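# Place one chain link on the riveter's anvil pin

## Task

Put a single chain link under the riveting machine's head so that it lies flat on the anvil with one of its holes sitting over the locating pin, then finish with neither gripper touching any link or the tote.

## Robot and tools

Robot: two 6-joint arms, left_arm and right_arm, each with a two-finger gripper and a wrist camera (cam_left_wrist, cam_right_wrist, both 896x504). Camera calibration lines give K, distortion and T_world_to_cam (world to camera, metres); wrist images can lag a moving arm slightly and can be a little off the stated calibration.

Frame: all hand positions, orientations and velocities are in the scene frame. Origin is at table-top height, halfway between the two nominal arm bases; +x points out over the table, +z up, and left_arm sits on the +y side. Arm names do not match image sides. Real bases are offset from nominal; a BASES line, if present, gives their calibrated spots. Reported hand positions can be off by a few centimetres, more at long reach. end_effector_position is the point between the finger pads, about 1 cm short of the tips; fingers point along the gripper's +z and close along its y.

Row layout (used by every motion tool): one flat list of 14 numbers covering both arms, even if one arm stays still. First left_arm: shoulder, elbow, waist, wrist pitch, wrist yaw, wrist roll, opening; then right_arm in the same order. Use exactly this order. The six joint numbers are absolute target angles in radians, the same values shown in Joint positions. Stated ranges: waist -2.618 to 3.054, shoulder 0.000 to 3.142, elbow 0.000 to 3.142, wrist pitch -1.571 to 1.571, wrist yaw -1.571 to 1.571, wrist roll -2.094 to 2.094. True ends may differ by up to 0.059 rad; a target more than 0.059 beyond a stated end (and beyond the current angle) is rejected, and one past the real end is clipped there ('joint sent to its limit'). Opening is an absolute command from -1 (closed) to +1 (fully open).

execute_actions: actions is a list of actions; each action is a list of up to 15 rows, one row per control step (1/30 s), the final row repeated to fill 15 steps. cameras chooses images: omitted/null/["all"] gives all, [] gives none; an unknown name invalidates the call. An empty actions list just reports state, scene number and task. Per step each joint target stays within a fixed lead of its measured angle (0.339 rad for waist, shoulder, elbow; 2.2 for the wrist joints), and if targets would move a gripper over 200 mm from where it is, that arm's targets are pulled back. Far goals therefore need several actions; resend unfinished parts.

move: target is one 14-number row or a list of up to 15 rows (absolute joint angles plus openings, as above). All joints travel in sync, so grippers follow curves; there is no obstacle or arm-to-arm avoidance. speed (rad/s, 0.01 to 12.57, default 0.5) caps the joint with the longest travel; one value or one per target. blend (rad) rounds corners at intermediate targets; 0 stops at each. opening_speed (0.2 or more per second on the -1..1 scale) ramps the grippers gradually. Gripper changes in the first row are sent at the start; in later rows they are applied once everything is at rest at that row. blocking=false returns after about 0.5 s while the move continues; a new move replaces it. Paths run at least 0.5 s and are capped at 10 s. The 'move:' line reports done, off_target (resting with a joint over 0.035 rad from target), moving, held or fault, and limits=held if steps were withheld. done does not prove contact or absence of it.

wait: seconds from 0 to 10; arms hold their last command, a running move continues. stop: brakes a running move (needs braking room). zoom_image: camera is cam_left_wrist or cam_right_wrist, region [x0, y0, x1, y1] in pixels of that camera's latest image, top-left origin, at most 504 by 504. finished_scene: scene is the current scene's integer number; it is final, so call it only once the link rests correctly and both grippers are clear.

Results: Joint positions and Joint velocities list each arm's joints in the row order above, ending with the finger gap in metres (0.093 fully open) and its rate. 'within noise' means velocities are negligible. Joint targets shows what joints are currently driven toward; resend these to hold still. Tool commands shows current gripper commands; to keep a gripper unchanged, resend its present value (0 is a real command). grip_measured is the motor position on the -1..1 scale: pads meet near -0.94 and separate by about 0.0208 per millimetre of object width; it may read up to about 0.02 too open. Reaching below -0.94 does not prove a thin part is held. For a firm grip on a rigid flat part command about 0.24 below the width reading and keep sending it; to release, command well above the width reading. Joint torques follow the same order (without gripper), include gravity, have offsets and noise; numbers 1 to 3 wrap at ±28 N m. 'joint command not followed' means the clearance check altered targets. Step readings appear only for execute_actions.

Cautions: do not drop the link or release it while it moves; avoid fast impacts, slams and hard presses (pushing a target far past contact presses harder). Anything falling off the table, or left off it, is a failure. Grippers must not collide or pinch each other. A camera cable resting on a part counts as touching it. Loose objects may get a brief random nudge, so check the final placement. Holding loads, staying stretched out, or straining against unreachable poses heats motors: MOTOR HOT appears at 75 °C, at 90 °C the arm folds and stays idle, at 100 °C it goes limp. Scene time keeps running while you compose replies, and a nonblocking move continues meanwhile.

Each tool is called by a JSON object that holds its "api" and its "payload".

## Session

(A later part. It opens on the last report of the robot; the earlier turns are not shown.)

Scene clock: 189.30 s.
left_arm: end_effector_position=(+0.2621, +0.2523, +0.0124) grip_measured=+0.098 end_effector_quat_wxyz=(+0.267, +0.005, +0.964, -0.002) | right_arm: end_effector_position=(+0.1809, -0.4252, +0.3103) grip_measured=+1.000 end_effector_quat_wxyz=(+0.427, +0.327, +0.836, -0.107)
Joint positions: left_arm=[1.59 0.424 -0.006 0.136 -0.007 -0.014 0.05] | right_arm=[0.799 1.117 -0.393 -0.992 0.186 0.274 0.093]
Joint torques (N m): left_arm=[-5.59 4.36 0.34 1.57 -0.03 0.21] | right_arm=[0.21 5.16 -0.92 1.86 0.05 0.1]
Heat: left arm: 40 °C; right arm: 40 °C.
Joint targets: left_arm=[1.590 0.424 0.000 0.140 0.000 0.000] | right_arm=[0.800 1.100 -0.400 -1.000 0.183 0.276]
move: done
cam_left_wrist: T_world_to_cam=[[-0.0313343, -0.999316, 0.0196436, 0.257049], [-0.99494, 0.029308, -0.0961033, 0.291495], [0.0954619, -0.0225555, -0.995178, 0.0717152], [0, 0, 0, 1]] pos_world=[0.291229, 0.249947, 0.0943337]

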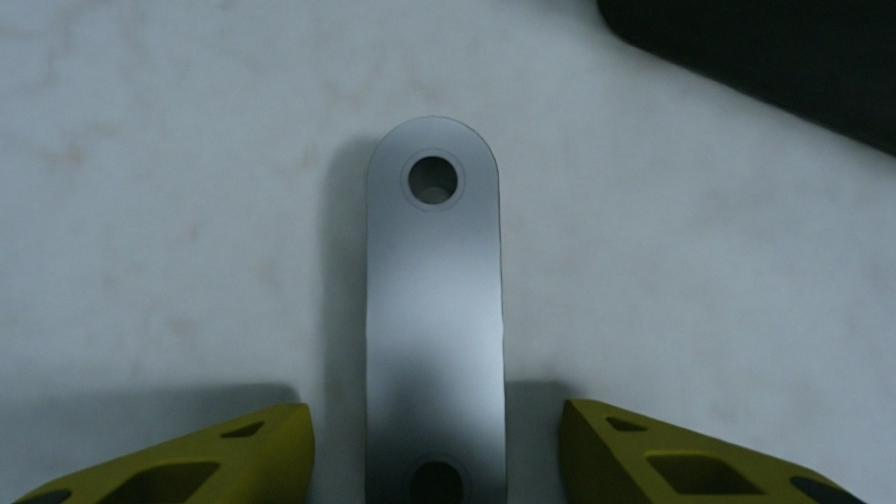

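{"api": "move", "payload": {"target": [[1.590,0.424,0.0,0.14,0,0,-0.85,0.8,1.1,-0.4,-1.0,0.183,0.276,1]], "opening_speed": 0.5, "cameras": []}}

{"api": "move", "payload": {"target": [[1.421,0.49,0.0,-0.05,0,0,-0.85,0.8,1.1,-0.4,-1.0,0.183,0.276,1],[1.953,1.145,0.12,-0.15,0,0,-0.85,0.8,1.1,-0.4,-1.0,0.183,0.276,1]], "speed": [0.3,0.45], "blend": 0.03, "cameras": ["cam_left_wrist"]}}

Scene clock: 205.57 s.
left_arm: end_effector_position=(+0.2621, +0.2523, +0.0124) grip_measured=-0.600 end_effector_quat_wxyz=(+0.267, +0.005, +0.964, -0.002) | right_arm: end_effector_position=(+0.1809, -0.4252, +0.3103) grip_measured=+1.000 end_effector_quat_wxyz=(+0.427, +0.327, +0.836, -0.107)
Joint positions: left_arm=[1.59 0.424 -0.006 0.136 -0.007 -0.014 0.016] | right_arm=[0.799 1.117 -0.393 -0.992 0.186 0.274 0.093]
Joint torques (N m): left_arm=[-5.57 4.36 0.32 1.58 -0.03 0.22] | right_arm=[0.24 5.16 -0.94 1.86 0.05 0.09]
Heat: left arm: 39 °C; right arm: 40 °C.
Joint targets: left_arm=[1.590 0.424 0.000 0.140 0.000 0.000] | right_arm=[0.800 1.100 -0.400 -1.000 0.183 0.276]
move: done

Scene clock: 208.23 s.
left_arm: end_effector_position=(+0.4126, +0.3026, +0.0542) grip_measured=-0.609 end_effector_quat_wxyz=(+0.276, -0.053, +0.960, +0.014) | right_arm: end_effector_position=(+0.1809, -0.4252, +0.3103) grip_measured=+1.000 end_effector_quat_wxyz=(+0.427, +0.327, +0.836, -0.107)
Joint positions: left_arm=[1.95 1.105 0.114 -0.167 -0.007 -0.014 0.016] | right_arm=[0.799 1.117 -0.393 -0.992 0.186 0.274 0.093]
Joint torques (N m): left_arm=[-10.13 8.53 0.32 1.74 -0.02 0.22] | right_arm=[0.25 5.19 -0.9 1.86 0.04 0.09]
Heat: left arm: 40 °C; right arm: 40 °C.
Joint targets: left_arm=[1.953 1.145 0.120 -0.150 0.000 0.000] | right_arm=[0.800 1.100 -0.400 -1.000 0.183 0.276]
move: off_target (left_arm); left_arm: the elbow is farthest, 0.040 rad from its target
cam_left_wrist: T_world_to_cam=[[0.0880744, -0.995917, 0.0198264, 0.260961], [-0.989292, -0.0897794, -0.11507, 0.478528], [0.11638, -0.00947933, -0.99316, 0.0874315], [0, 0, 0, 1]] pos_world=[0.440244, 0.303686, 0.136724]

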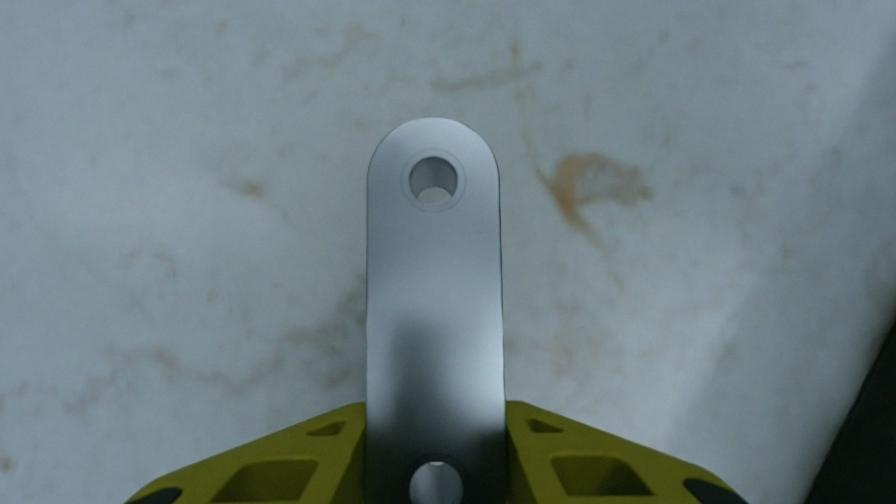

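{"api": "move", "payload": {"target": [[2.038,1.098,0.12,-0.036,0,0,-0.85,0.8,1.1,-0.4,-1.0,0.183,0.276,1]], "speed": 0.2, "cameras": ["cam_left_wrist"]}}

Scene clock: 213.27 s.
left_arm: end_effector_position=(+0.4186, +0.3032, +0.0267) grip_measured=-0.609 end_effector_quat_wxyz=(+0.272, -0.053, +0.961, +0.014) | right_arm: end_effector_position=(+0.1809, -0.4252, +0.3103) grip_measured=+1.000 end_effector_quat_wxyz=(+0.427, +0.327, +0.836, -0.107)
Joint positions: left_arm=[2.036 1.105 0.114 -0.089 -0.007 -0.014 0.016] | right_arm=[0.799 1.117 -0.393 -0.992 0.186 0.274 0.093]
Joint torques (N m): left_arm=[-10.65 4.59 0.34 2.15 -0.03 0.22] | right_arm=[0.23 5.15 -0.92 1.86 0.04 0.09]
Heat: left arm: 40 °C; right arm: 40 °C.
Joint targets: left_arm=[2.038 1.098 0.120 -0.036 0.000 0.000] | right_arm=[0.800 1.100 -0.400 -1.000 0.183 0.276]
move: off_target (left_arm); left_arm: the wrist pitch is farthest, 0.053 rad from its target
cam_left_wrist: T_world_to_cam=[[0.0882421, -0.9959, 0.0199278, 0.261437], [-0.990174, -0.0898784, -0.107128, 0.481458], [0.10848, -0.0102788, -0.994046, 0.0629349], [0, 0, 0, 1]] pos_world=[0.44683, 0.304285, 0.108928]

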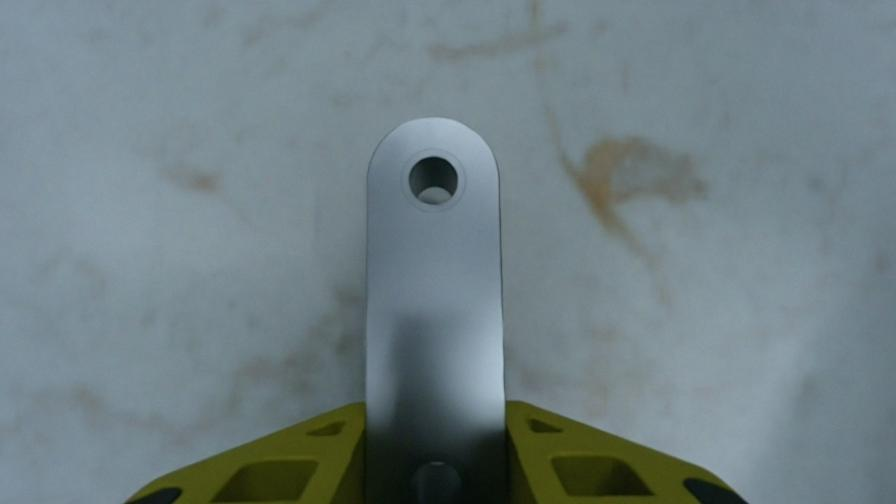

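{"api": "move", "payload": {"target": [[2.064,1.075,0.12,-0.005,0,0,-0.85,0.8,1.1,-0.4,-1.0,0.183,0.276,1]], "speed": 0.08, "cameras": []}}

Scene clock: 217.13 s.
left_arm: end_effector_position=(+0.4146, +0.3028, +0.0147) grip_measured=-0.609 end_effector_quat_wxyz=(+0.268, -0.053, +0.962, +0.014) | right_arm: end_effector_position=(+0.1809, -0.4252, +0.3103) grip_measured=+1.000 end_effector_quat_wxyz=(+0.427, +0.327, +0.836, -0.107)
Joint positions: left_arm=[2.057 1.081 0.114 -0.052 -0.007 -0.014 0.016] | right_arm=[0.799 1.117 -0.393 -0.992 0.186 0.274 0.093]
Joint torques (N m): left_arm=[-10.18 4.45 0.32 2.06 -0.03 0.22] | right_arm=[0.23 5.16 -0.92 1.86 0.04 0.1]
Heat: left arm: 40 °C; right arm: 40 °C.
Joint targets: left_arm=[2.064 1.075 0.120 -0.005 0.000 0.000] | right_arm=[0.800 1.100 -0.400 -1.000 0.183 0.276]
move: off_target (left_arm); left_arm: the wrist pitch is farthest, 0.047 rad from its target

{"api": "move", "payload": {"target": [[2.072,1.060,0.12,0.015,0,0,-0.85,0.8,1.1,-0.4,-1.0,0.183,0.276,1]], "speed": 0.06, "cameras": ["cam_left_wrist"]}}

Scene clock: 219.80 s.
left_arm: end_effector_position=(+0.4158, +0.3029, +0.0144) grip_measured=-0.609 end_effector_quat_wxyz=(+0.276, -0.053, +0.960, +0.014) | right_arm: end_effector_position=(+0.1809, -0.4252, +0.3103) grip_measured=+1.000 end_effector_quat_wxyz=(+0.427, +0.327, +0.836, -0.107)
Joint positions: left_arm=[2.057 1.069 0.114 -0.023 -0.007 -0.014 0.016] | right_arm=[0.799 1.117 -0.393 -0.992 0.186 0.274 0.093]
Joint torques (N m): left_arm=[-9.37 4.26 0.34 1.99 -0.03 0.22] | right_arm=[0.21 5.2 -0.9 1.85 0.04 0.1]
Heat: left arm: 40 °C; right arm: 40 °C.
Joint targets: left_arm=[2.072 1.060 0.120 0.015 0.000 0.000] | right_arm=[0.800 1.100 -0.400 -1.000 0.183 0.276]
move: off_target (left_arm); left_arm: the wrist pitch is farthest, 0.038 rad from its target
cam_left_wrist: T_world_to_cam=[[0.0880634, -0.995917, 0.019861, 0.261777], [-0.989246, -0.0897762, -0.115463, 0.477059], [0.116775, -0.00947929, -0.993113, 0.047366], [0, 0, 0, 1]] pos_world=[0.443345, 0.303986, 0.0969235]

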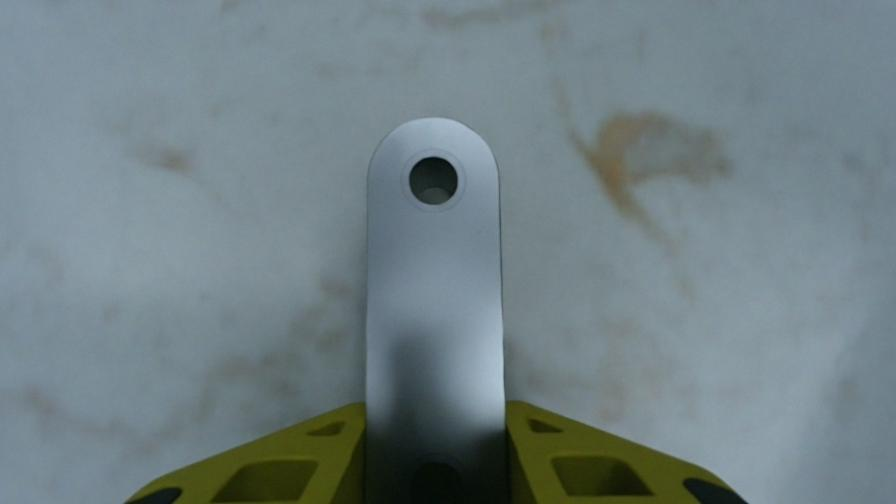

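Contact. Release.

{"api": "move", "payload": {"target": [[2.059,1.069,0.12,0.0,0,0,0.2,0.8,1.1,-0.4,-1.0,0.183,0.276,1]], "opening_speed": 0.4, "cameras": ["cam_left_wrist"]}}

Scene clock: 224.30 s.
left_arm: end_effector_position=(+0.4159, +0.3029, +0.0145) grip_measured=+0.198 end_effector_quat_wxyz=(+0.276, -0.053, +0.960, +0.014) | right_arm: end_effector_position=(+0.1809, -0.4252, +0.3103) grip_measured=+1.000 end_effector_quat_wxyz=(+0.427, +0.327, +0.836, -0.107)
Joint positions: left_arm=[2.057 1.069 0.114 -0.023 -0.007 -0.014 0.055] | right_arm=[0.799 1.117 -0.393 -0.992 0.186 0.274 0.093]
Joint torques (N m): left_arm=[-10.61 4.94 0.32 1.81 -0.03 0.21] | right_arm=[0.27 5.16 -0.9 1.86 0.04 0.09]
Heat: left arm: 40 °C; right arm: 40 °C.
Joint targets: left_arm=[2.059 1.069 0.120 0.000 0.000 0.000] | right_arm=[0.800 1.100 -0.400 -1.000 0.183 0.276]
move: done
cam_left_wrist: T_world_to_cam=[[0.0877876, -0.995945, 0.0196662, 0.261919], [-0.989223, -0.0894834, -0.115889, 0.477101], [0.117178, -0.00928069, -0.993068, 0.0471101], [0, 0, 0, 1]] pos_world=[0.443446, 0.303987, 0.0969231]

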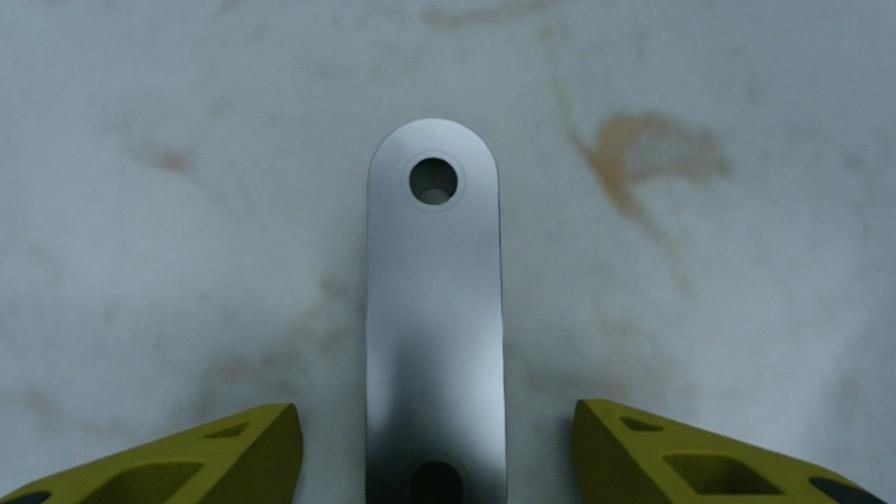

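{"api": "move", "payload": {"target": [[1.951,0.87,0.12,0.34,0,0,0.2,0.8,1.1,-0.4,-1.0,0.183,0.276,1],[2.09,0.69,0.12,0.90,0,0,0.2,0.8,1.1,-0.4,-1.0,0.183,0.276,1]], "speed": 0.4, "cameras": ["cam_left_wrist"]}}

Scene clock: 234.87 s.
left_arm: end_effector_position=(+0.4219, +0.3035, +0.0371) grip_measured=+0.198 end_effector_quat_wxyz=(+0.499, -0.048, +0.865, +0.023) | right_arm: end_effector_position=(+0.1809, -0.4252, +0.3103) grip_measured=+1.000 end_effector_quat_wxyz=(+0.427, +0.327, +0.836, -0.107)
Joint positions: left_arm=[2.082 0.697 0.114 0.862 -0.007 -0.012 0.055] | right_arm=[0.799 1.117 -0.393 -0.992 0.186 0.274 0.093]
Joint torques (N m): left_arm=[-8.92 3.37 0.32 2.63 -0.03 0.19] | right_arm=[0.24 5.15 -0.94 1.87 0.04 0.09]
Heat: left arm: 39 °C; right arm: 40 °C.
Joint targets: left_arm=[2.090 0.690 0.120 0.900 0.000 0.000] | right_arm=[0.800 1.100 -0.400 -1.000 0.183 0.276]
move: off_target (left_arm); left_arm: the wrist pitch is farthest, 0.038 rad from its target
cam_left_wrist: T_world_to_cam=[[0.0784968, -0.996825, 0.0133575, 0.265863], [-0.820533, -0.0722125, -0.567019, 0.426016], [0.566183, 0.033549, -0.823596, -0.13978], [0, 0, 0, 1]] pos_world=[0.407832, 0.300472, 0.122886]

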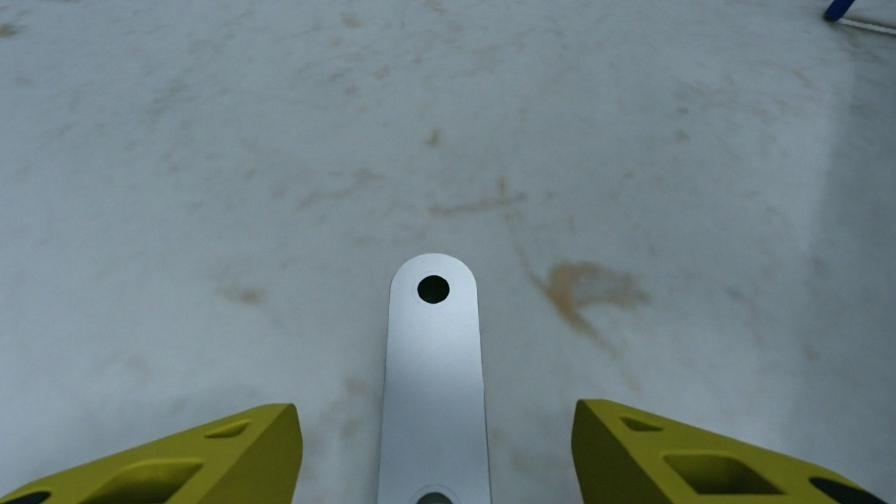

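{"api": "move", "payload": {"target": [[2.12,0.645,0.12,0.965,0,0,0.2,0.8,1.1,-0.4,-1.0,0.183,0.276,1]], "speed": 0.15, "cameras": ["cam_left_wrist"]}}

Scene clock: 241.93 s.
left_arm: end_effector_position=(+0.4100, +0.3024, +0.0239) grip_measured=+0.198 end_effector_quat_wxyz=(+0.495, -0.048, +0.867, +0.023) | right_arm: end_effector_position=(+0.1809, -0.4252, +0.3103) grip_measured=+1.000 end_effector_quat_wxyz=(+0.427, +0.327, +0.836, -0.107)
Joint positions: left_arm=[2.112 0.651 0.114 0.927 -0.007 -0.012 0.055] | right_arm=[0.799 1.117 -0.393 -0.992 0.186 0.274 0.093]
Joint torques (N m): left_arm=[-8.73 3.02 0.34 2.61 -0.03 0.2] | right_arm=[0.23 5.18 -0.95 1.86 0.04 0.1]
Heat: left arm: 40 °C; right arm: 40 °C.
Joint targets: left_arm=[2.120 0.645 0.120 0.965 0.000 0.000] | right_arm=[0.800 1.100 -0.400 -1.000 0.183 0.276]
move: off_target (left_arm); left_arm: the wrist pitch is farthest, 0.038 rad from its target
cam_left_wrist: T_world_to_cam=[[0.0786547, -0.996811, 0.0134388, 0.265828], [-0.826114, -0.0727191, -0.558792, 0.410992], [0.557987, 0.0328496, -0.829199, -0.140141], [0, 0, 0, 1]] pos_world=[0.396814, 0.299471, 0.109882]

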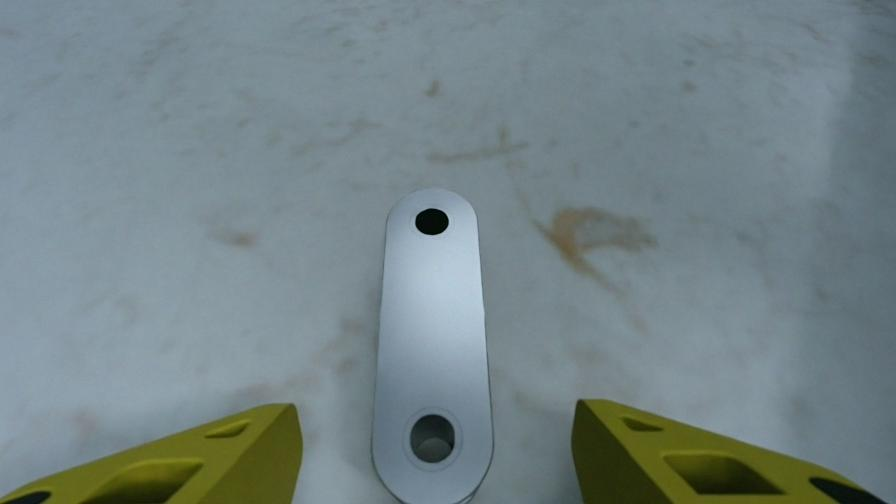

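{"api": "move", "payload": {"target": [[2.158,0.672,0.12,0.98,0,0,0.2,0.8,1.1,-0.4,-1.0,0.183,0.276,1]], "speed": 0.1, "cameras": ["cam_left_wrist"]}}

Scene clock: 245.90 s.
left_arm: end_effector_position=(+0.4069, +0.3020, +0.0117) grip_measured=+0.198 end_effector_quat_wxyz=(+0.486, -0.048, +0.872, +0.023) | right_arm: end_effector_position=(+0.1809, -0.4252, +0.3103) grip_measured=+1.000 end_effector_quat_wxyz=(+0.427, +0.327, +0.836, -0.107)
Joint positions: left_arm=[2.148 0.651 0.114 0.943 -0.006 -0.012 0.055] | right_arm=[0.799 1.117 -0.393 -0.992 0.186 0.274 0.093]
Joint torques (N m): left_arm=[-8.57 4.98 0.35 2.59 -0.04 0.19] | right_arm=[0.24 5.18 -0.92 1.87 0.03 0.09]
Heat: left arm: 41 °C; right arm: 40 °C.
Joint targets: left_arm=[2.158 0.672 0.120 0.980 0.000 0.000] | right_arm=[0.800 1.100 -0.400 -1.000 0.183 0.276]
move: off_target (left_arm); left_arm: the wrist pitch is farthest, 0.037 rad from its target
cam_left_wrist: T_world_to_cam=[[0.0785825, -0.996809, 0.0140149, 0.265862], [-0.837181, -0.073618, -0.541949, 0.406161], [0.541251, 0.0308547, -0.840295, -0.141042], [0, 0, 0, 1]] pos_world=[0.395478, 0.299267, 0.0978756]

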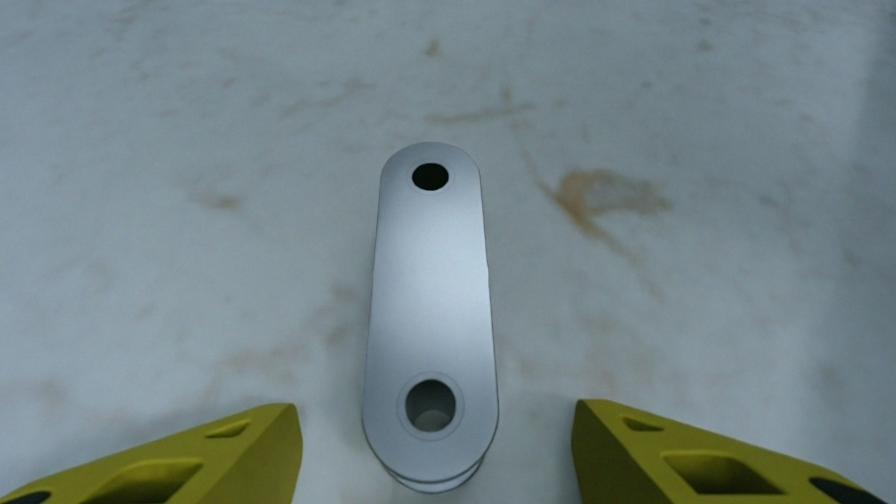

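{"api": "move", "payload": {"target": [[2.158,0.708,0.12,0.97,0,0,0.2,0.8,1.1,-0.4,-1.0,0.183,0.276,1]], "speed": 0.1, "cameras": ["cam_left_wrist"]}}

Scene clock: 250.70 s.
left_arm: end_effector_position=(+0.4188, +0.3031, +0.0207) grip_measured=+0.198 end_effector_quat_wxyz=(+0.500, -0.047, +0.864, +0.023) | right_arm: end_effector_position=(+0.1809, -0.4252, +0.3103) grip_measured=+1.000 end_effector_quat_wxyz=(+0.427, +0.327, +0.836, -0.107)
Joint positions: left_arm=[2.15 0.684 0.114 0.943 -0.006 -0.012 0.055] | right_arm=[0.799 1.117 -0.393 -0.992 0.186 0.274 0.093]
Joint torques (N m): left_arm=[-8.96 5.39 0.36 2.5 -0.04 0.19] | right_arm=[0.25 5.18 -0.92 1.86 0.04 0.09]
Heat: left arm: 41 °C; right arm: 40 °C.
Joint targets: left_arm=[2.158 0.708 0.120 0.970 0.000 0.000] | right_arm=[0.800 1.100 -0.400 -1.000 0.183 0.276]
move: done
cam_left_wrist: T_world_to_cam=[[0.0781057, -0.996854, 0.0135003, 0.266193], [-0.819463, -0.0719073, -0.568603, 0.413635], [0.567785, 0.0333482, -0.822501, -0.152114], [0, 0, 0, 1]] pos_world=[0.404536, 0.300172, 0.106487]

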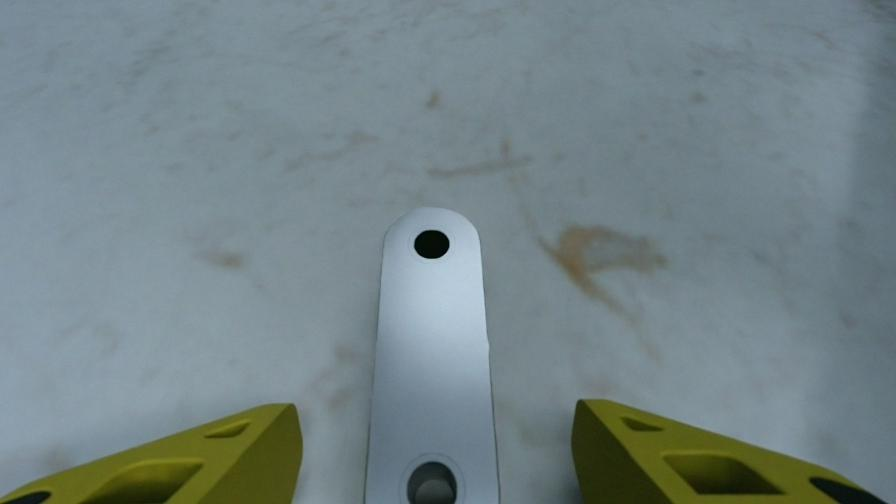

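{"api": "move", "payload": {"target": [[2.182,0.705,0.12,0.98,0,0,0.2,0.8,1.1,-0.4,-1.0,0.183,0.276,1]], "speed": 0.1, "cameras": ["cam_left_wrist"]}}

Scene clock: 253.33 s.
left_arm: end_effector_position=(+0.4160, +0.3029, +0.0118) grip_measured=+0.198 end_effector_quat_wxyz=(+0.492, -0.048, +0.869, +0.023) | right_arm: end_effector_position=(+0.1809, -0.4252, +0.3103) grip_measured=+1.000 end_effector_quat_wxyz=(+0.427, +0.327, +0.836, -0.107)
Joint positions: left_arm=[2.171 0.684 0.114 0.945 -0.006 -0.012 0.055] | right_arm=[0.799 1.117 -0.393 -0.992 0.186 0.274 0.093]
Joint torques (N m): left_arm=[-8.77 5.03 0.32 2.58 -0.03 0.2] | right_arm=[0.24 5.19 -0.94 1.86 0.04 0.09]
Heat: left arm: 41 °C; right arm: 40 °C.
Joint targets: left_arm=[2.182 0.705 0.120 0.980 0.000 0.000] | right_arm=[0.800 1.100 -0.400 -1.000 0.183 0.276]
move: done
cam_left_wrist: T_world_to_cam=[[0.0784222, -0.996826, 0.0137301, 0.266138], [-0.830144, -0.0729226, -0.552759, 0.410812], [0.552006, 0.0319506, -0.833228, -0.150794], [0, 0, 0, 1]] pos_world=[0.403401, 0.300069, 0.0977798]

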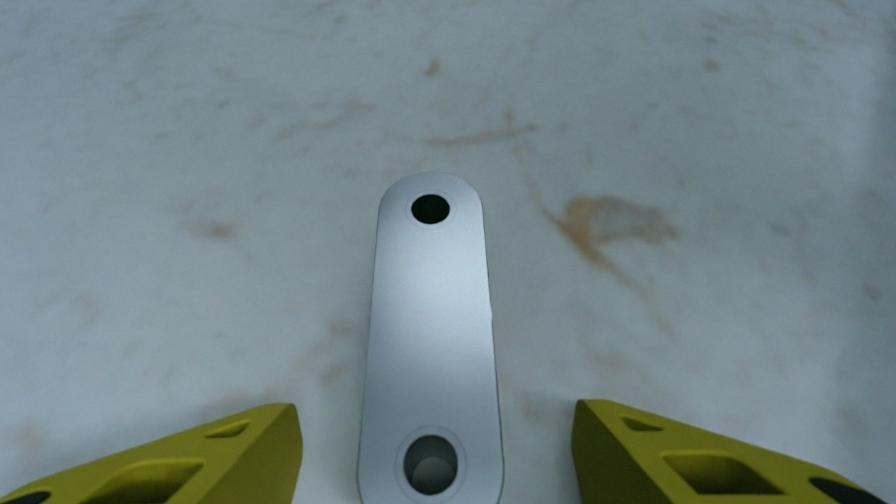

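{"api": "move", "payload": {"target": [[2.182,0.705,0.12,0.98,0,0,-0.85,0.8,1.1,-0.4,-1.0,0.183,0.276,1]], "opening_speed": 0.5, "cameras": ["cam_left_wrist"]}}

Scene clock: 258.23 s.
left_arm: end_effector_position=(+0.4160, +0.3029, +0.0118) grip_measured=-0.597 end_effector_quat_wxyz=(+0.492, -0.048, +0.869, +0.023) | right_arm: end_effector_position=(+0.1809, -0.4252, +0.3103) grip_measured=+1.000 end_effector_quat_wxyz=(+0.427, +0.327, +0.836, -0.107)
Joint positions: left_arm=[2.171 0.684 0.114 0.945 -0.006 -0.012 0.017] | right_arm=[0.799 1.117 -0.393 -0.992 0.186 0.274 0.093]
Joint torques (N m): left_arm=[-8.79 5.07 0.35 2.59 -0.03 0.2] | right_arm=[0.21 5.19 -0.91 1.87 0.04 0.09]
Heat: left arm: 41 °C; right arm: 40 °C.
Joint targets: left_arm=[2.182 0.705 0.120 0.980 0.000 0.000] | right_arm=[0.800 1.100 -0.400 -1.000 0.183 0.276]
move: done
cam_left_wrist: T_world_to_cam=[[0.0784222, -0.996826, 0.0137301, 0.266138], [-0.830144, -0.0729226, -0.552759, 0.410812], [0.552006, 0.0319506, -0.833228, -0.150794], [0, 0, 0, 1]] pos_world=[0.403401, 0.300069, 0.0977798]

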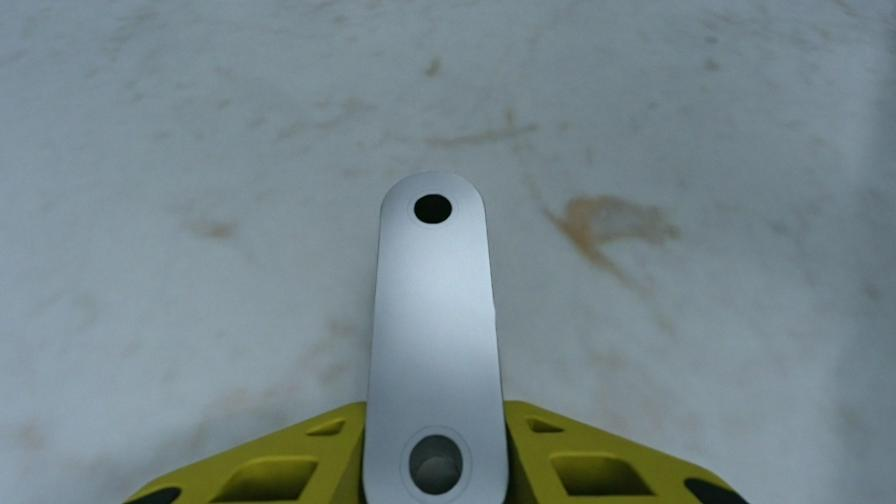

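{"api": "move", "payload": {"target": [[1.007,0.525,0.12,-0.006,0,0,-0.85,0.8,1.1,-0.4,-1.0,0.183,0.276,1],[1.007,0.525,-0.425,-0.006,0,0,-0.85,0.8,1.1,-0.4,-1.0,0.183,0.276,1]], "speed": [0.45,0.45], "blend": 0.08, "cameras": ["cam_left_wrist"]}}

Scene clock: 277.37 s.
left_arm: end_effector_position=(+0.2652, +0.1162, +0.1953) grip_measured=-0.606 end_effector_quat_wxyz=(+0.482, +0.184, +0.850, -0.110) | right_arm: end_effector_position=(+0.1809, -0.4252, +0.3103) grip_measured=+1.000 end_effector_quat_wxyz=(+0.427, +0.327, +0.836, -0.107)
Joint positions: left_arm=[1.03 0.529 -0.419 -0.035 -0.001 -0.012 0.016] | right_arm=[0.799 1.117 -0.393 -0.992 0.186 0.274 0.093]
Joint torques (N m): left_arm=[-5.19 6.19 -0.58 2.52 -0.09 0.19] | right_arm=[0.21 5.16 -0.9 1.86 0.04 0.08]
Heat: left arm: 43 °C; right arm: 41 °C.
Joint targets: left_arm=[1.007 0.525 -0.425 -0.006 0.000 0.000] | right_arm=[0.800 1.100 -0.400 -1.000 0.183 0.276]
move: done
cam_left_wrist: T_world_to_cam=[[-0.443281, -0.896242, 0.0158956, 0.215597], [-0.748562, 0.360367, -0.556589, 0.302244], [0.49311, -0.258624, -0.830636, 0.140114], [0, 0, 0, 1]] pos_world=[0.252727, 0.120545, 0.281183]

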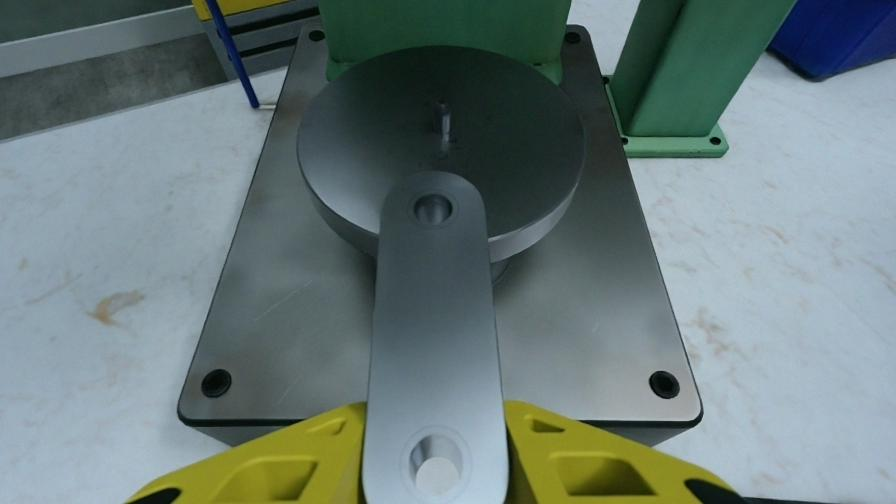

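{"api": "move", "payload": {"target": [1.354,0.705,-0.433,0.155,0,0,-0.85,0.8,1.1,-0.4,-1.0,0.183,0.276,1], "speed": 0.3, "cameras": ["cam_left_wrist"]}}

Scene clock: 292.67 s.
left_arm: end_effector_position=(+0.3123, +0.0924, +0.1671) grip_measured=-0.606 end_effector_quat_wxyz=(+0.453, +0.189, +0.865, -0.104) | right_arm: end_effector_position=(+0.1809, -0.4252, +0.3103) grip_measured=+1.000 end_effector_quat_wxyz=(+0.427, +0.327, +0.836, -0.107)
Joint positions: left_arm=[1.353 0.658 -0.423 0.091 -0.001 -0.012 0.016] | right_arm=[0.799 1.117 -0.393 -0.992 0.186 0.274 0.093]
Joint torques (N m): left_arm=[-5.39 9.88 -0.91 2.86 -0.08 0.19] | right_arm=[0.24 5.18 -0.92 1.86 0.05 0.09]
Heat: left arm: 43 °C; right arm: 41 °C.
Joint targets: left_arm=[1.354 0.705 -0.433 0.155 0.000 0.000] | right_arm=[0.800 1.100 -0.400 -1.000 0.183 0.276]
move: off_target (left_arm); left_arm: the wrist pitch is farthest, 0.064 rad from its target
cam_left_wrist: T_world_to_cam=[[-0.445679, -0.895028, 0.0171806, 0.216022], [-0.77954, 0.378594, -0.498984, 0.32877], [0.4401, -0.235779, -0.866441, 0.107825], [0, 0, 0, 1]] pos_world=[0.305112, 0.0942983, 0.253764]

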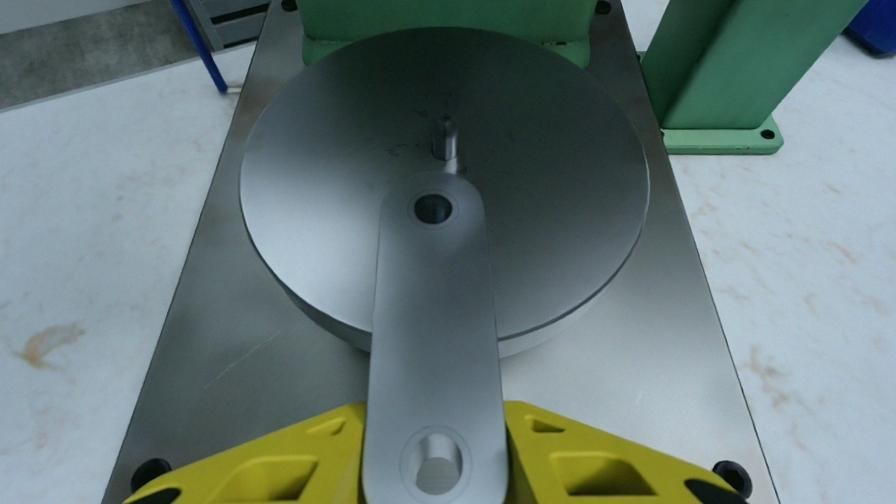

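{"api": "move", "payload": {"target": [1.352,0.76,-0.437,0.17,0,0,-0.85,0.8,1.1,-0.4,-1.0,0.183,0.276,1], "speed": 0.15, "cameras": ["cam_left_wrist"]}}

Scene clock: 297.30 s.
left_arm: end_effector_position=(+0.3254, +0.0833, +0.1956) grip_measured=-0.606 end_effector_quat_wxyz=(+0.484, +0.188, +0.847, -0.113) | right_arm: end_effector_position=(+0.1809, -0.4252, +0.3103) grip_measured=+1.000 end_effector_quat_wxyz=(+0.427, +0.327, +0.836, -0.107)
Joint positions: left_arm=[1.353 0.715 -0.429 0.109 -0.001 -0.012 0.016] | right_arm=[0.799 1.117 -0.393 -0.992 0.186 0.274 0.093]
Joint torques (N m): left_arm=[-5.76 9.85 -0.75 2.9 -0.08 0.2] | right_arm=[0.24 5.18 -0.92 1.87 0.05 0.09]
Heat: left arm: 44 °C; right arm: 41 °C.
Joint targets: left_arm=[1.352 0.760 -0.437 0.170 0.000 0.000] | right_arm=[0.800 1.100 -0.400 -1.000 0.183 0.276]
move: off_target (left_arm); left_arm: the wrist pitch is farthest, 0.061 rad from its target
cam_left_wrist: T_world_to_cam=[[-0.452599, -0.891575, 0.0157669, 0.215418], [-0.741177, 0.366302, -0.562566, 0.357541], [0.495794, -0.266303, -0.826602, 0.101187], [0, 0, 0, 1]] pos_world=[0.312331, 0.0880393, 0.281385]

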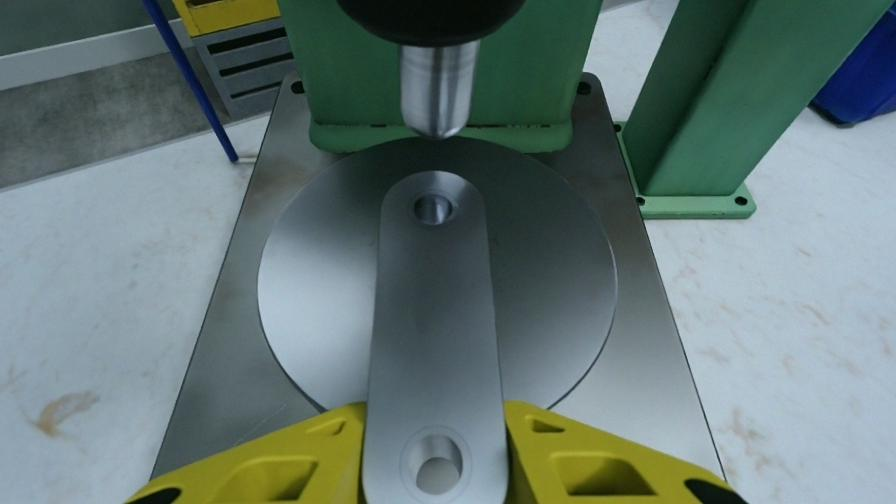

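{"api": "move", "payload": {"target": [1.461,0.818,-0.438,0.205,0,0,-0.85,0.8,1.1,-0.4,-1.0,0.183,0.276,1], "speed": 0.12, "cameras": ["cam_left_wrist"]}}

Scene clock: 306.67 s.
left_arm: end_effector_position=(+0.3433, +0.0746, +0.1842) grip_measured=-0.606 end_effector_quat_wxyz=(+0.476, +0.189, +0.852, -0.111) | right_arm: end_effector_position=(+0.1809, -0.4252, +0.3103) grip_measured=+1.000 end_effector_quat_wxyz=(+0.427, +0.327, +0.836, -0.107)
Joint positions: left_arm=[1.459 0.77 -0.429 0.139 -0.001 -0.012 0.016] | right_arm=[0.799 1.117 -0.393 -0.992 0.186 0.274 0.093]
Joint torques (N m): left_arm=[-6.43 9.95 -0.81 2.93 -0.09 0.19] | right_arm=[0.25 5.16 -0.92 1.87 0.04 0.09]
Heat: left arm: 45 °C; right arm: 41 °C.
Joint targets: left_arm=[1.461 0.818 -0.438 0.205 0.000 0.000] | right_arm=[0.800 1.100 -0.400 -1.000 0.183 0.276]
move: off_target (left_arm); left_arm: the wrist pitch is farthest, 0.066 rad from its target
cam_left_wrist: T_world_to_cam=[[-0.45234, -0.891699, 0.016185, 0.215846], [-0.751244, 0.371185, -0.54576, 0.367628], [0.480646, -0.259028, -0.837785, 0.0874156], [0, 0, 0, 1]] pos_world=[0.331798, 0.0786552, 0.270379]

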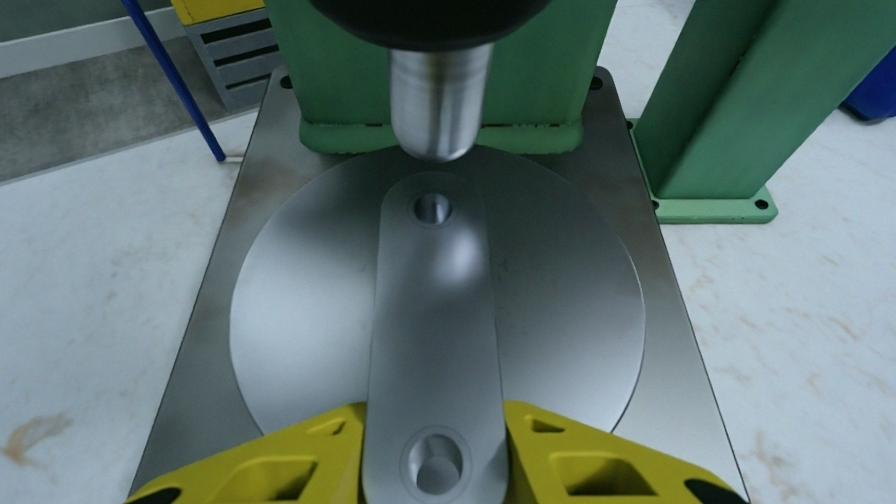

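{"api": "zoom_image", "payload": {"camera": "cam_left_wrist", "region": [373, 160, 493, 240]}}

Scaled by 4.200 (camera's finer frame: 1280x720).

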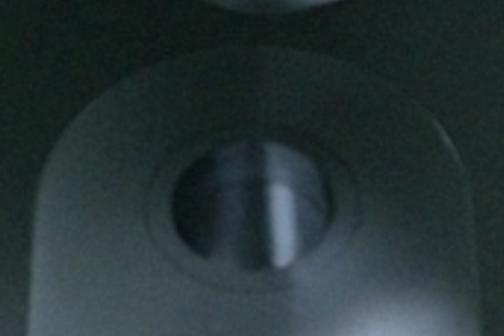

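{"api": "move", "payload": {"target": [1.461,0.818,-0.438,0.205,0,0,-0.85,0.322,0.306,0.74,0.0,0.183,0.276,0], "speed": 0.8}}

Scene clock: 330.17 s.
left_arm: end_effector_position=(+0.3434, +0.0746, +0.1844) grip_measured=-0.606 end_effector_quat_wxyz=(+0.476, +0.189, +0.851, -0.111) | right_arm: end_effector_position=(+0.1816, -0.1579, +0.2758) grip_measured=+0.003 end_effector_quat_wxyz=(+0.642, -0.102, +0.706, +0.282)
Joint positions: left_arm=[1.459 0.77 -0.429 0.14 -0.001 -0.012 0.016] | right_arm=[0.329 0.32 0.733 -0.007 0.185 0.274 0.045]
Joint torques (N m): left_arm=[-6.42 9.96 -0.83 2.92 -0.08 0.2] | right_arm=[0.95 6.43 0.4 2.28 -0.05 0.07]
Heat: left arm: 50 °C; right arm: 41 °C.
Joint targets: left_arm=[1.461 0.818 -0.438 0.205 0.000 0.000] | right_arm=[0.322 0.306 0.740 0.000 0.183 0.276]
move: off_target (left_arm); left_arm: the wrist pitch is farthest, 0.065 rad from its target
cam_left_wrist: T_world_to_cam=[[-0.452352, -0.891693, 0.01618, 0.21576], [-0.750863, 0.370994, -0.546414, 0.367786], [0.481231, -0.25932, -0.837359, 0.0871865], [0, 0, 0, 1]] pos_world=[0.331799, 0.0785546, 0.270479]
cam_right_wrist: T_world_to_cam=[[0.493317, -0.829011, -0.263398, -0.148121], [-0.495528, -0.0189645, -0.868385, 0.365001], [0.714906, 0.55891, -0.420154, 0.149889], [0, 0, 0, 1]] pos_world=[0.146782, -0.199646, 0.340923]

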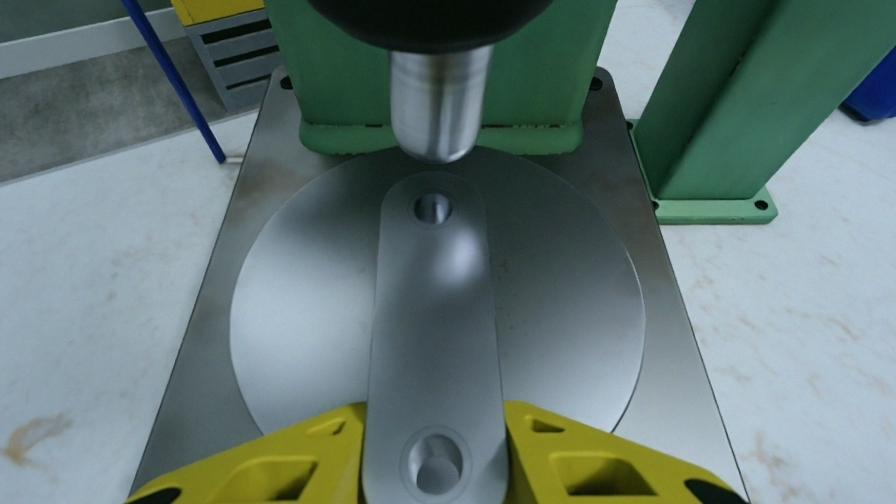

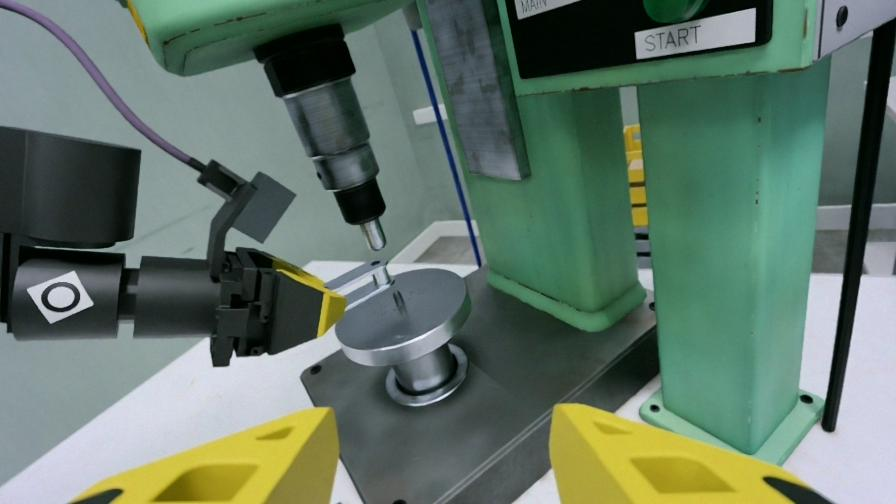

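Superb view.

{"api": "zoom_image", "payload": {"camera": "cam_right_wrist", "region": [310, 200, 490, 370]}}

Scaled by 2.800 (camera's finer frame: 1280x720).

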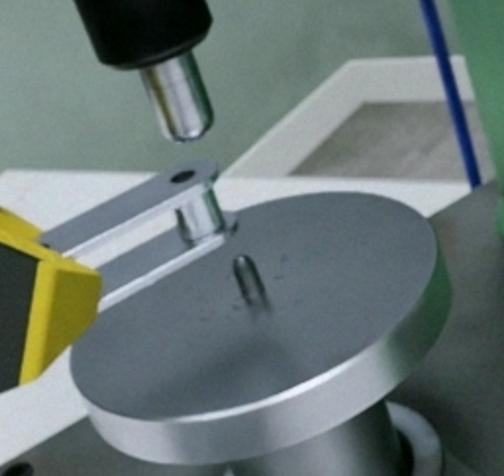

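{"api": "move", "payload": {"target": [1.493,0.848,-0.438,0.215,0,0,-0.85,0.329,0.32,0.733,-0.007,0.185,0.276,0], "speed": 0.1}}

{"api": "zoom_image", "payload": {"camera": "cam_right_wrist", "region": [310, 200, 490, 370]}}

Scene clock: 375.30 s.
left_arm: end_effector_position=(+0.3518, +0.0705, +0.1871) grip_measured=-0.606 end_effector_quat_wxyz=(+0.480, +0.189, +0.849, -0.112) | right_arm: end_effector_position=(+0.1816, -0.1579, +0.2760) grip_measured=+0.003 end_effector_quat_wxyz=(+0.642, -0.102, +0.705, +0.282)
Joint positions: left_arm=[1.49 0.801 -0.429 0.15 -0.001 -0.012 0.016] | right_arm=[0.329 0.32 0.733 -0.007 0.185 0.274 0.045]
Joint torques (N m): left_arm=[-6.69 9.88 -0.81 2.92 -0.09 0.19] | right_arm=[1.65 7.66 -0.24 2.19 -0.03 0.08]
Heat: left arm: 54 °C; right arm: 45 °C.
Joint targets: left_arm=[1.493 0.848 -0.438 0.215 0.000 0.000] | right_arm=[0.329 0.320 0.733 -0.007 0.185 0.276]
move: off_target (left_arm); left_arm: the wrist pitch is farthest, 0.065 rad from its target
cam_left_wrist: T_world_to_cam=[[-0.452435, -0.891655, 0.0159506, 0.21608], [-0.746161, 0.368693, -0.554354, 0.377084], [0.488412, -0.262711, -0.832128, 0.0811055], [0, 0, 0, 1]] pos_world=[0.339515, 0.0749471, 0.273082]
cam_right_wrist: T_world_to_cam=[[0.493453, -0.828872, -0.263581, -0.147947], [-0.495063, -0.0184936, -0.86866, 0.365248], [0.715134, 0.559132, -0.41947, 0.149821], [0, 0, 0, 1]] pos_world=[0.146684, -0.199645, 0.341126]

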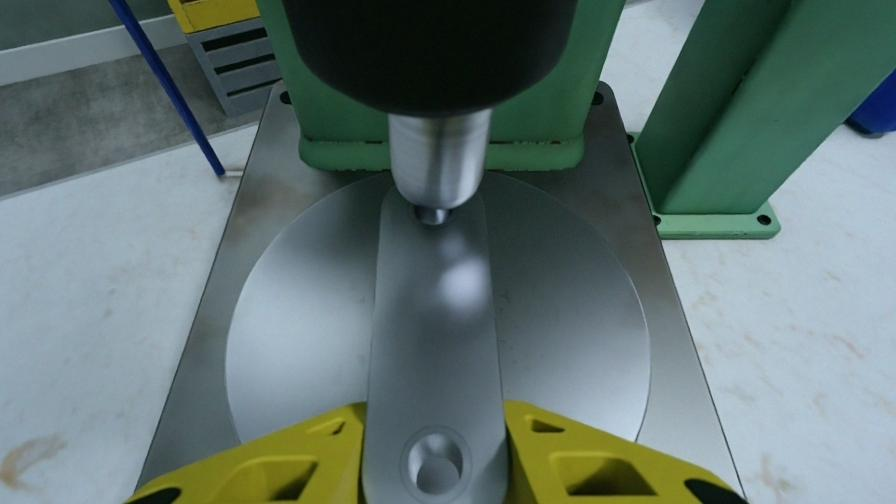

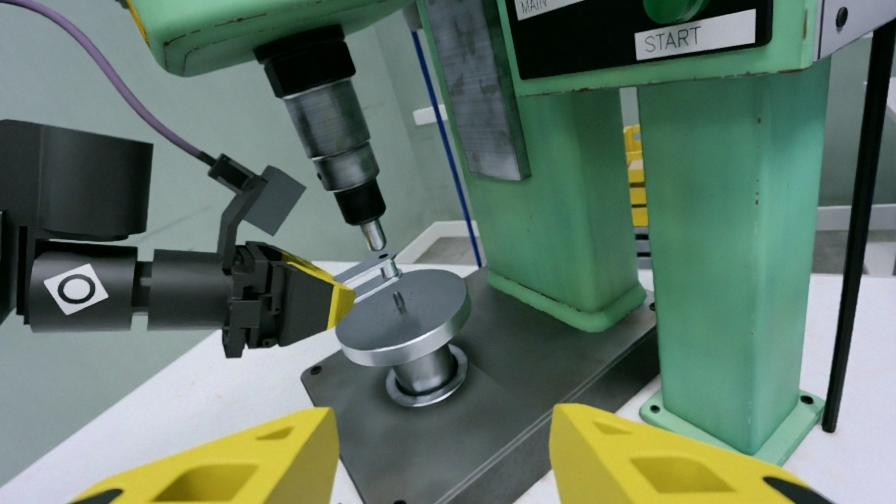

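Scaled by 2.800 (camera's finer frame: 1280x720).

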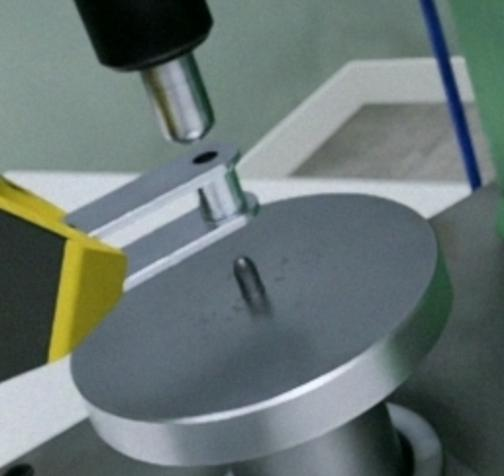

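{"api": "move", "payload": {"target": [1.508,0.785,-0.438,0.258,0,0,-0.85,0.329,0.32,0.733,-0.007,0.185,0.276,0], "speed": 0.1}}

{"api": "zoom_image", "payload": {"camera": "cam_right_wrist", "region": [340, 220, 460, 333]}}

Scene clock: 391.93 s.
left_arm: end_effector_position=(+0.3541, +0.0694, +0.1852) grip_measured=-0.606 end_effector_quat_wxyz=(+0.488, +0.188, +0.845, -0.114) | right_arm: end_effector_position=(+0.1816, -0.1579, +0.2760) grip_measured=+0.003 end_effector_quat_wxyz=(+0.642, -0.102, +0.705, +0.282)
Joint positions: left_arm=[1.503 0.788 -0.429 0.192 -0.001 -0.012 0.016] | right_arm=[0.329 0.32 0.733 -0.007 0.185 0.274 0.045]
Joint torques (N m): left_arm=[-6.49 5.91 -0.77 2.94 -0.08 0.19] | right_arm=[1.62 7.65 -0.25 2.19 -0.03 0.08]
Heat: left arm: 51 °C; right arm: 45 °C.
Joint targets: left_arm=[1.508 0.785 -0.438 0.258 0.000 0.000] | right_arm=[0.329 0.320 0.733 -0.007 0.185 0.276]
move: off_target (left_arm); left_arm: the wrist pitch is farthest, 0.066 rad from its target
cam_left_wrist: T_world_to_cam=[[-0.452657, -0.891548, 0.0156484, 0.216224], [-0.737503, 0.364466, -0.568554, 0.378021], [0.50119, -0.268901, -0.822497, 0.0722754], [0, 0, 0, 1]] pos_world=[0.340443, 0.0744335, 0.270988]
cam_right_wrist: T_world_to_cam=[[0.493453, -0.828872, -0.263581, -0.147947], [-0.495063, -0.0184936, -0.86866, 0.365248], [0.715134, 0.559132, -0.41947, 0.149821], [0, 0, 0, 1]] pos_world=[0.146684, -0.199645, 0.341126]

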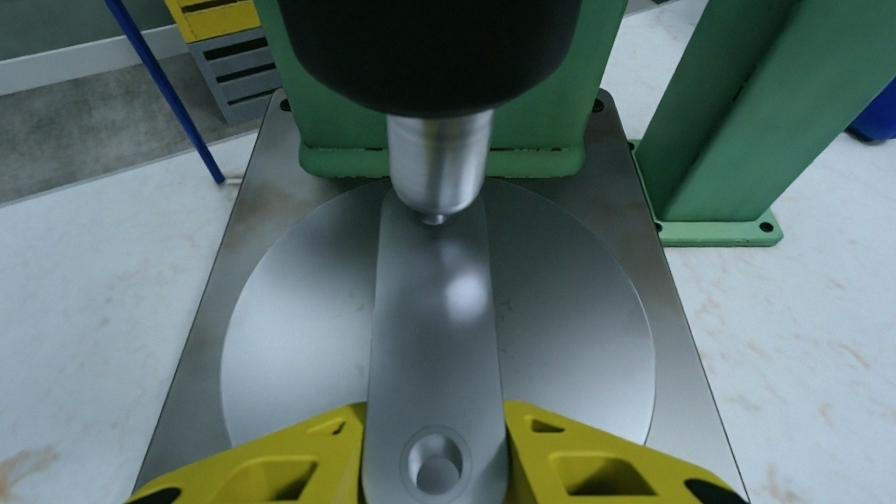

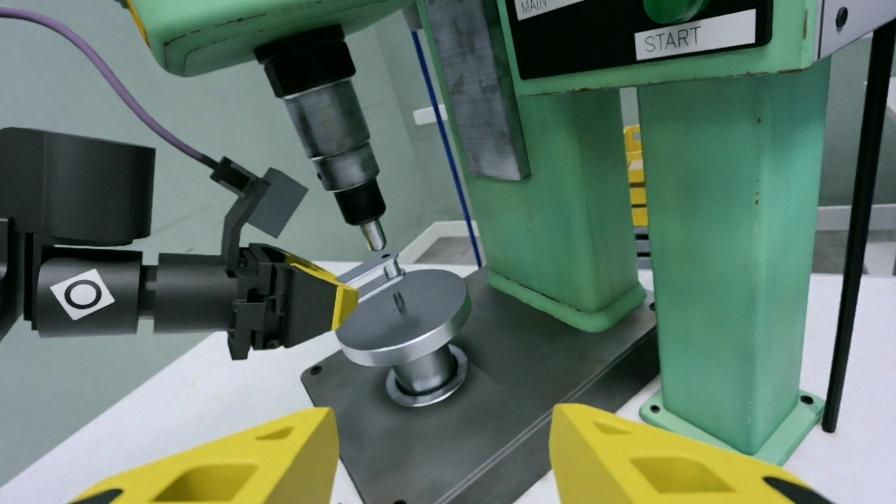

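Scaled by 4.200 (camera's finer frame: 1280x720).

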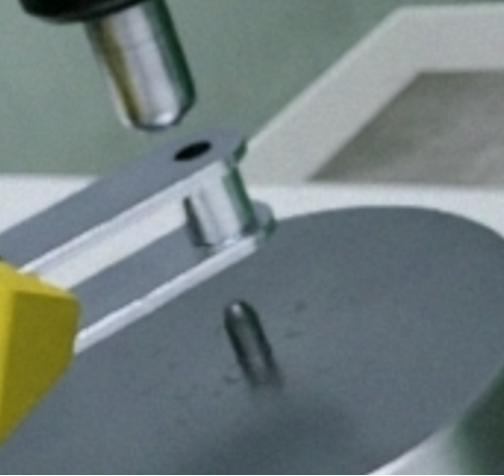

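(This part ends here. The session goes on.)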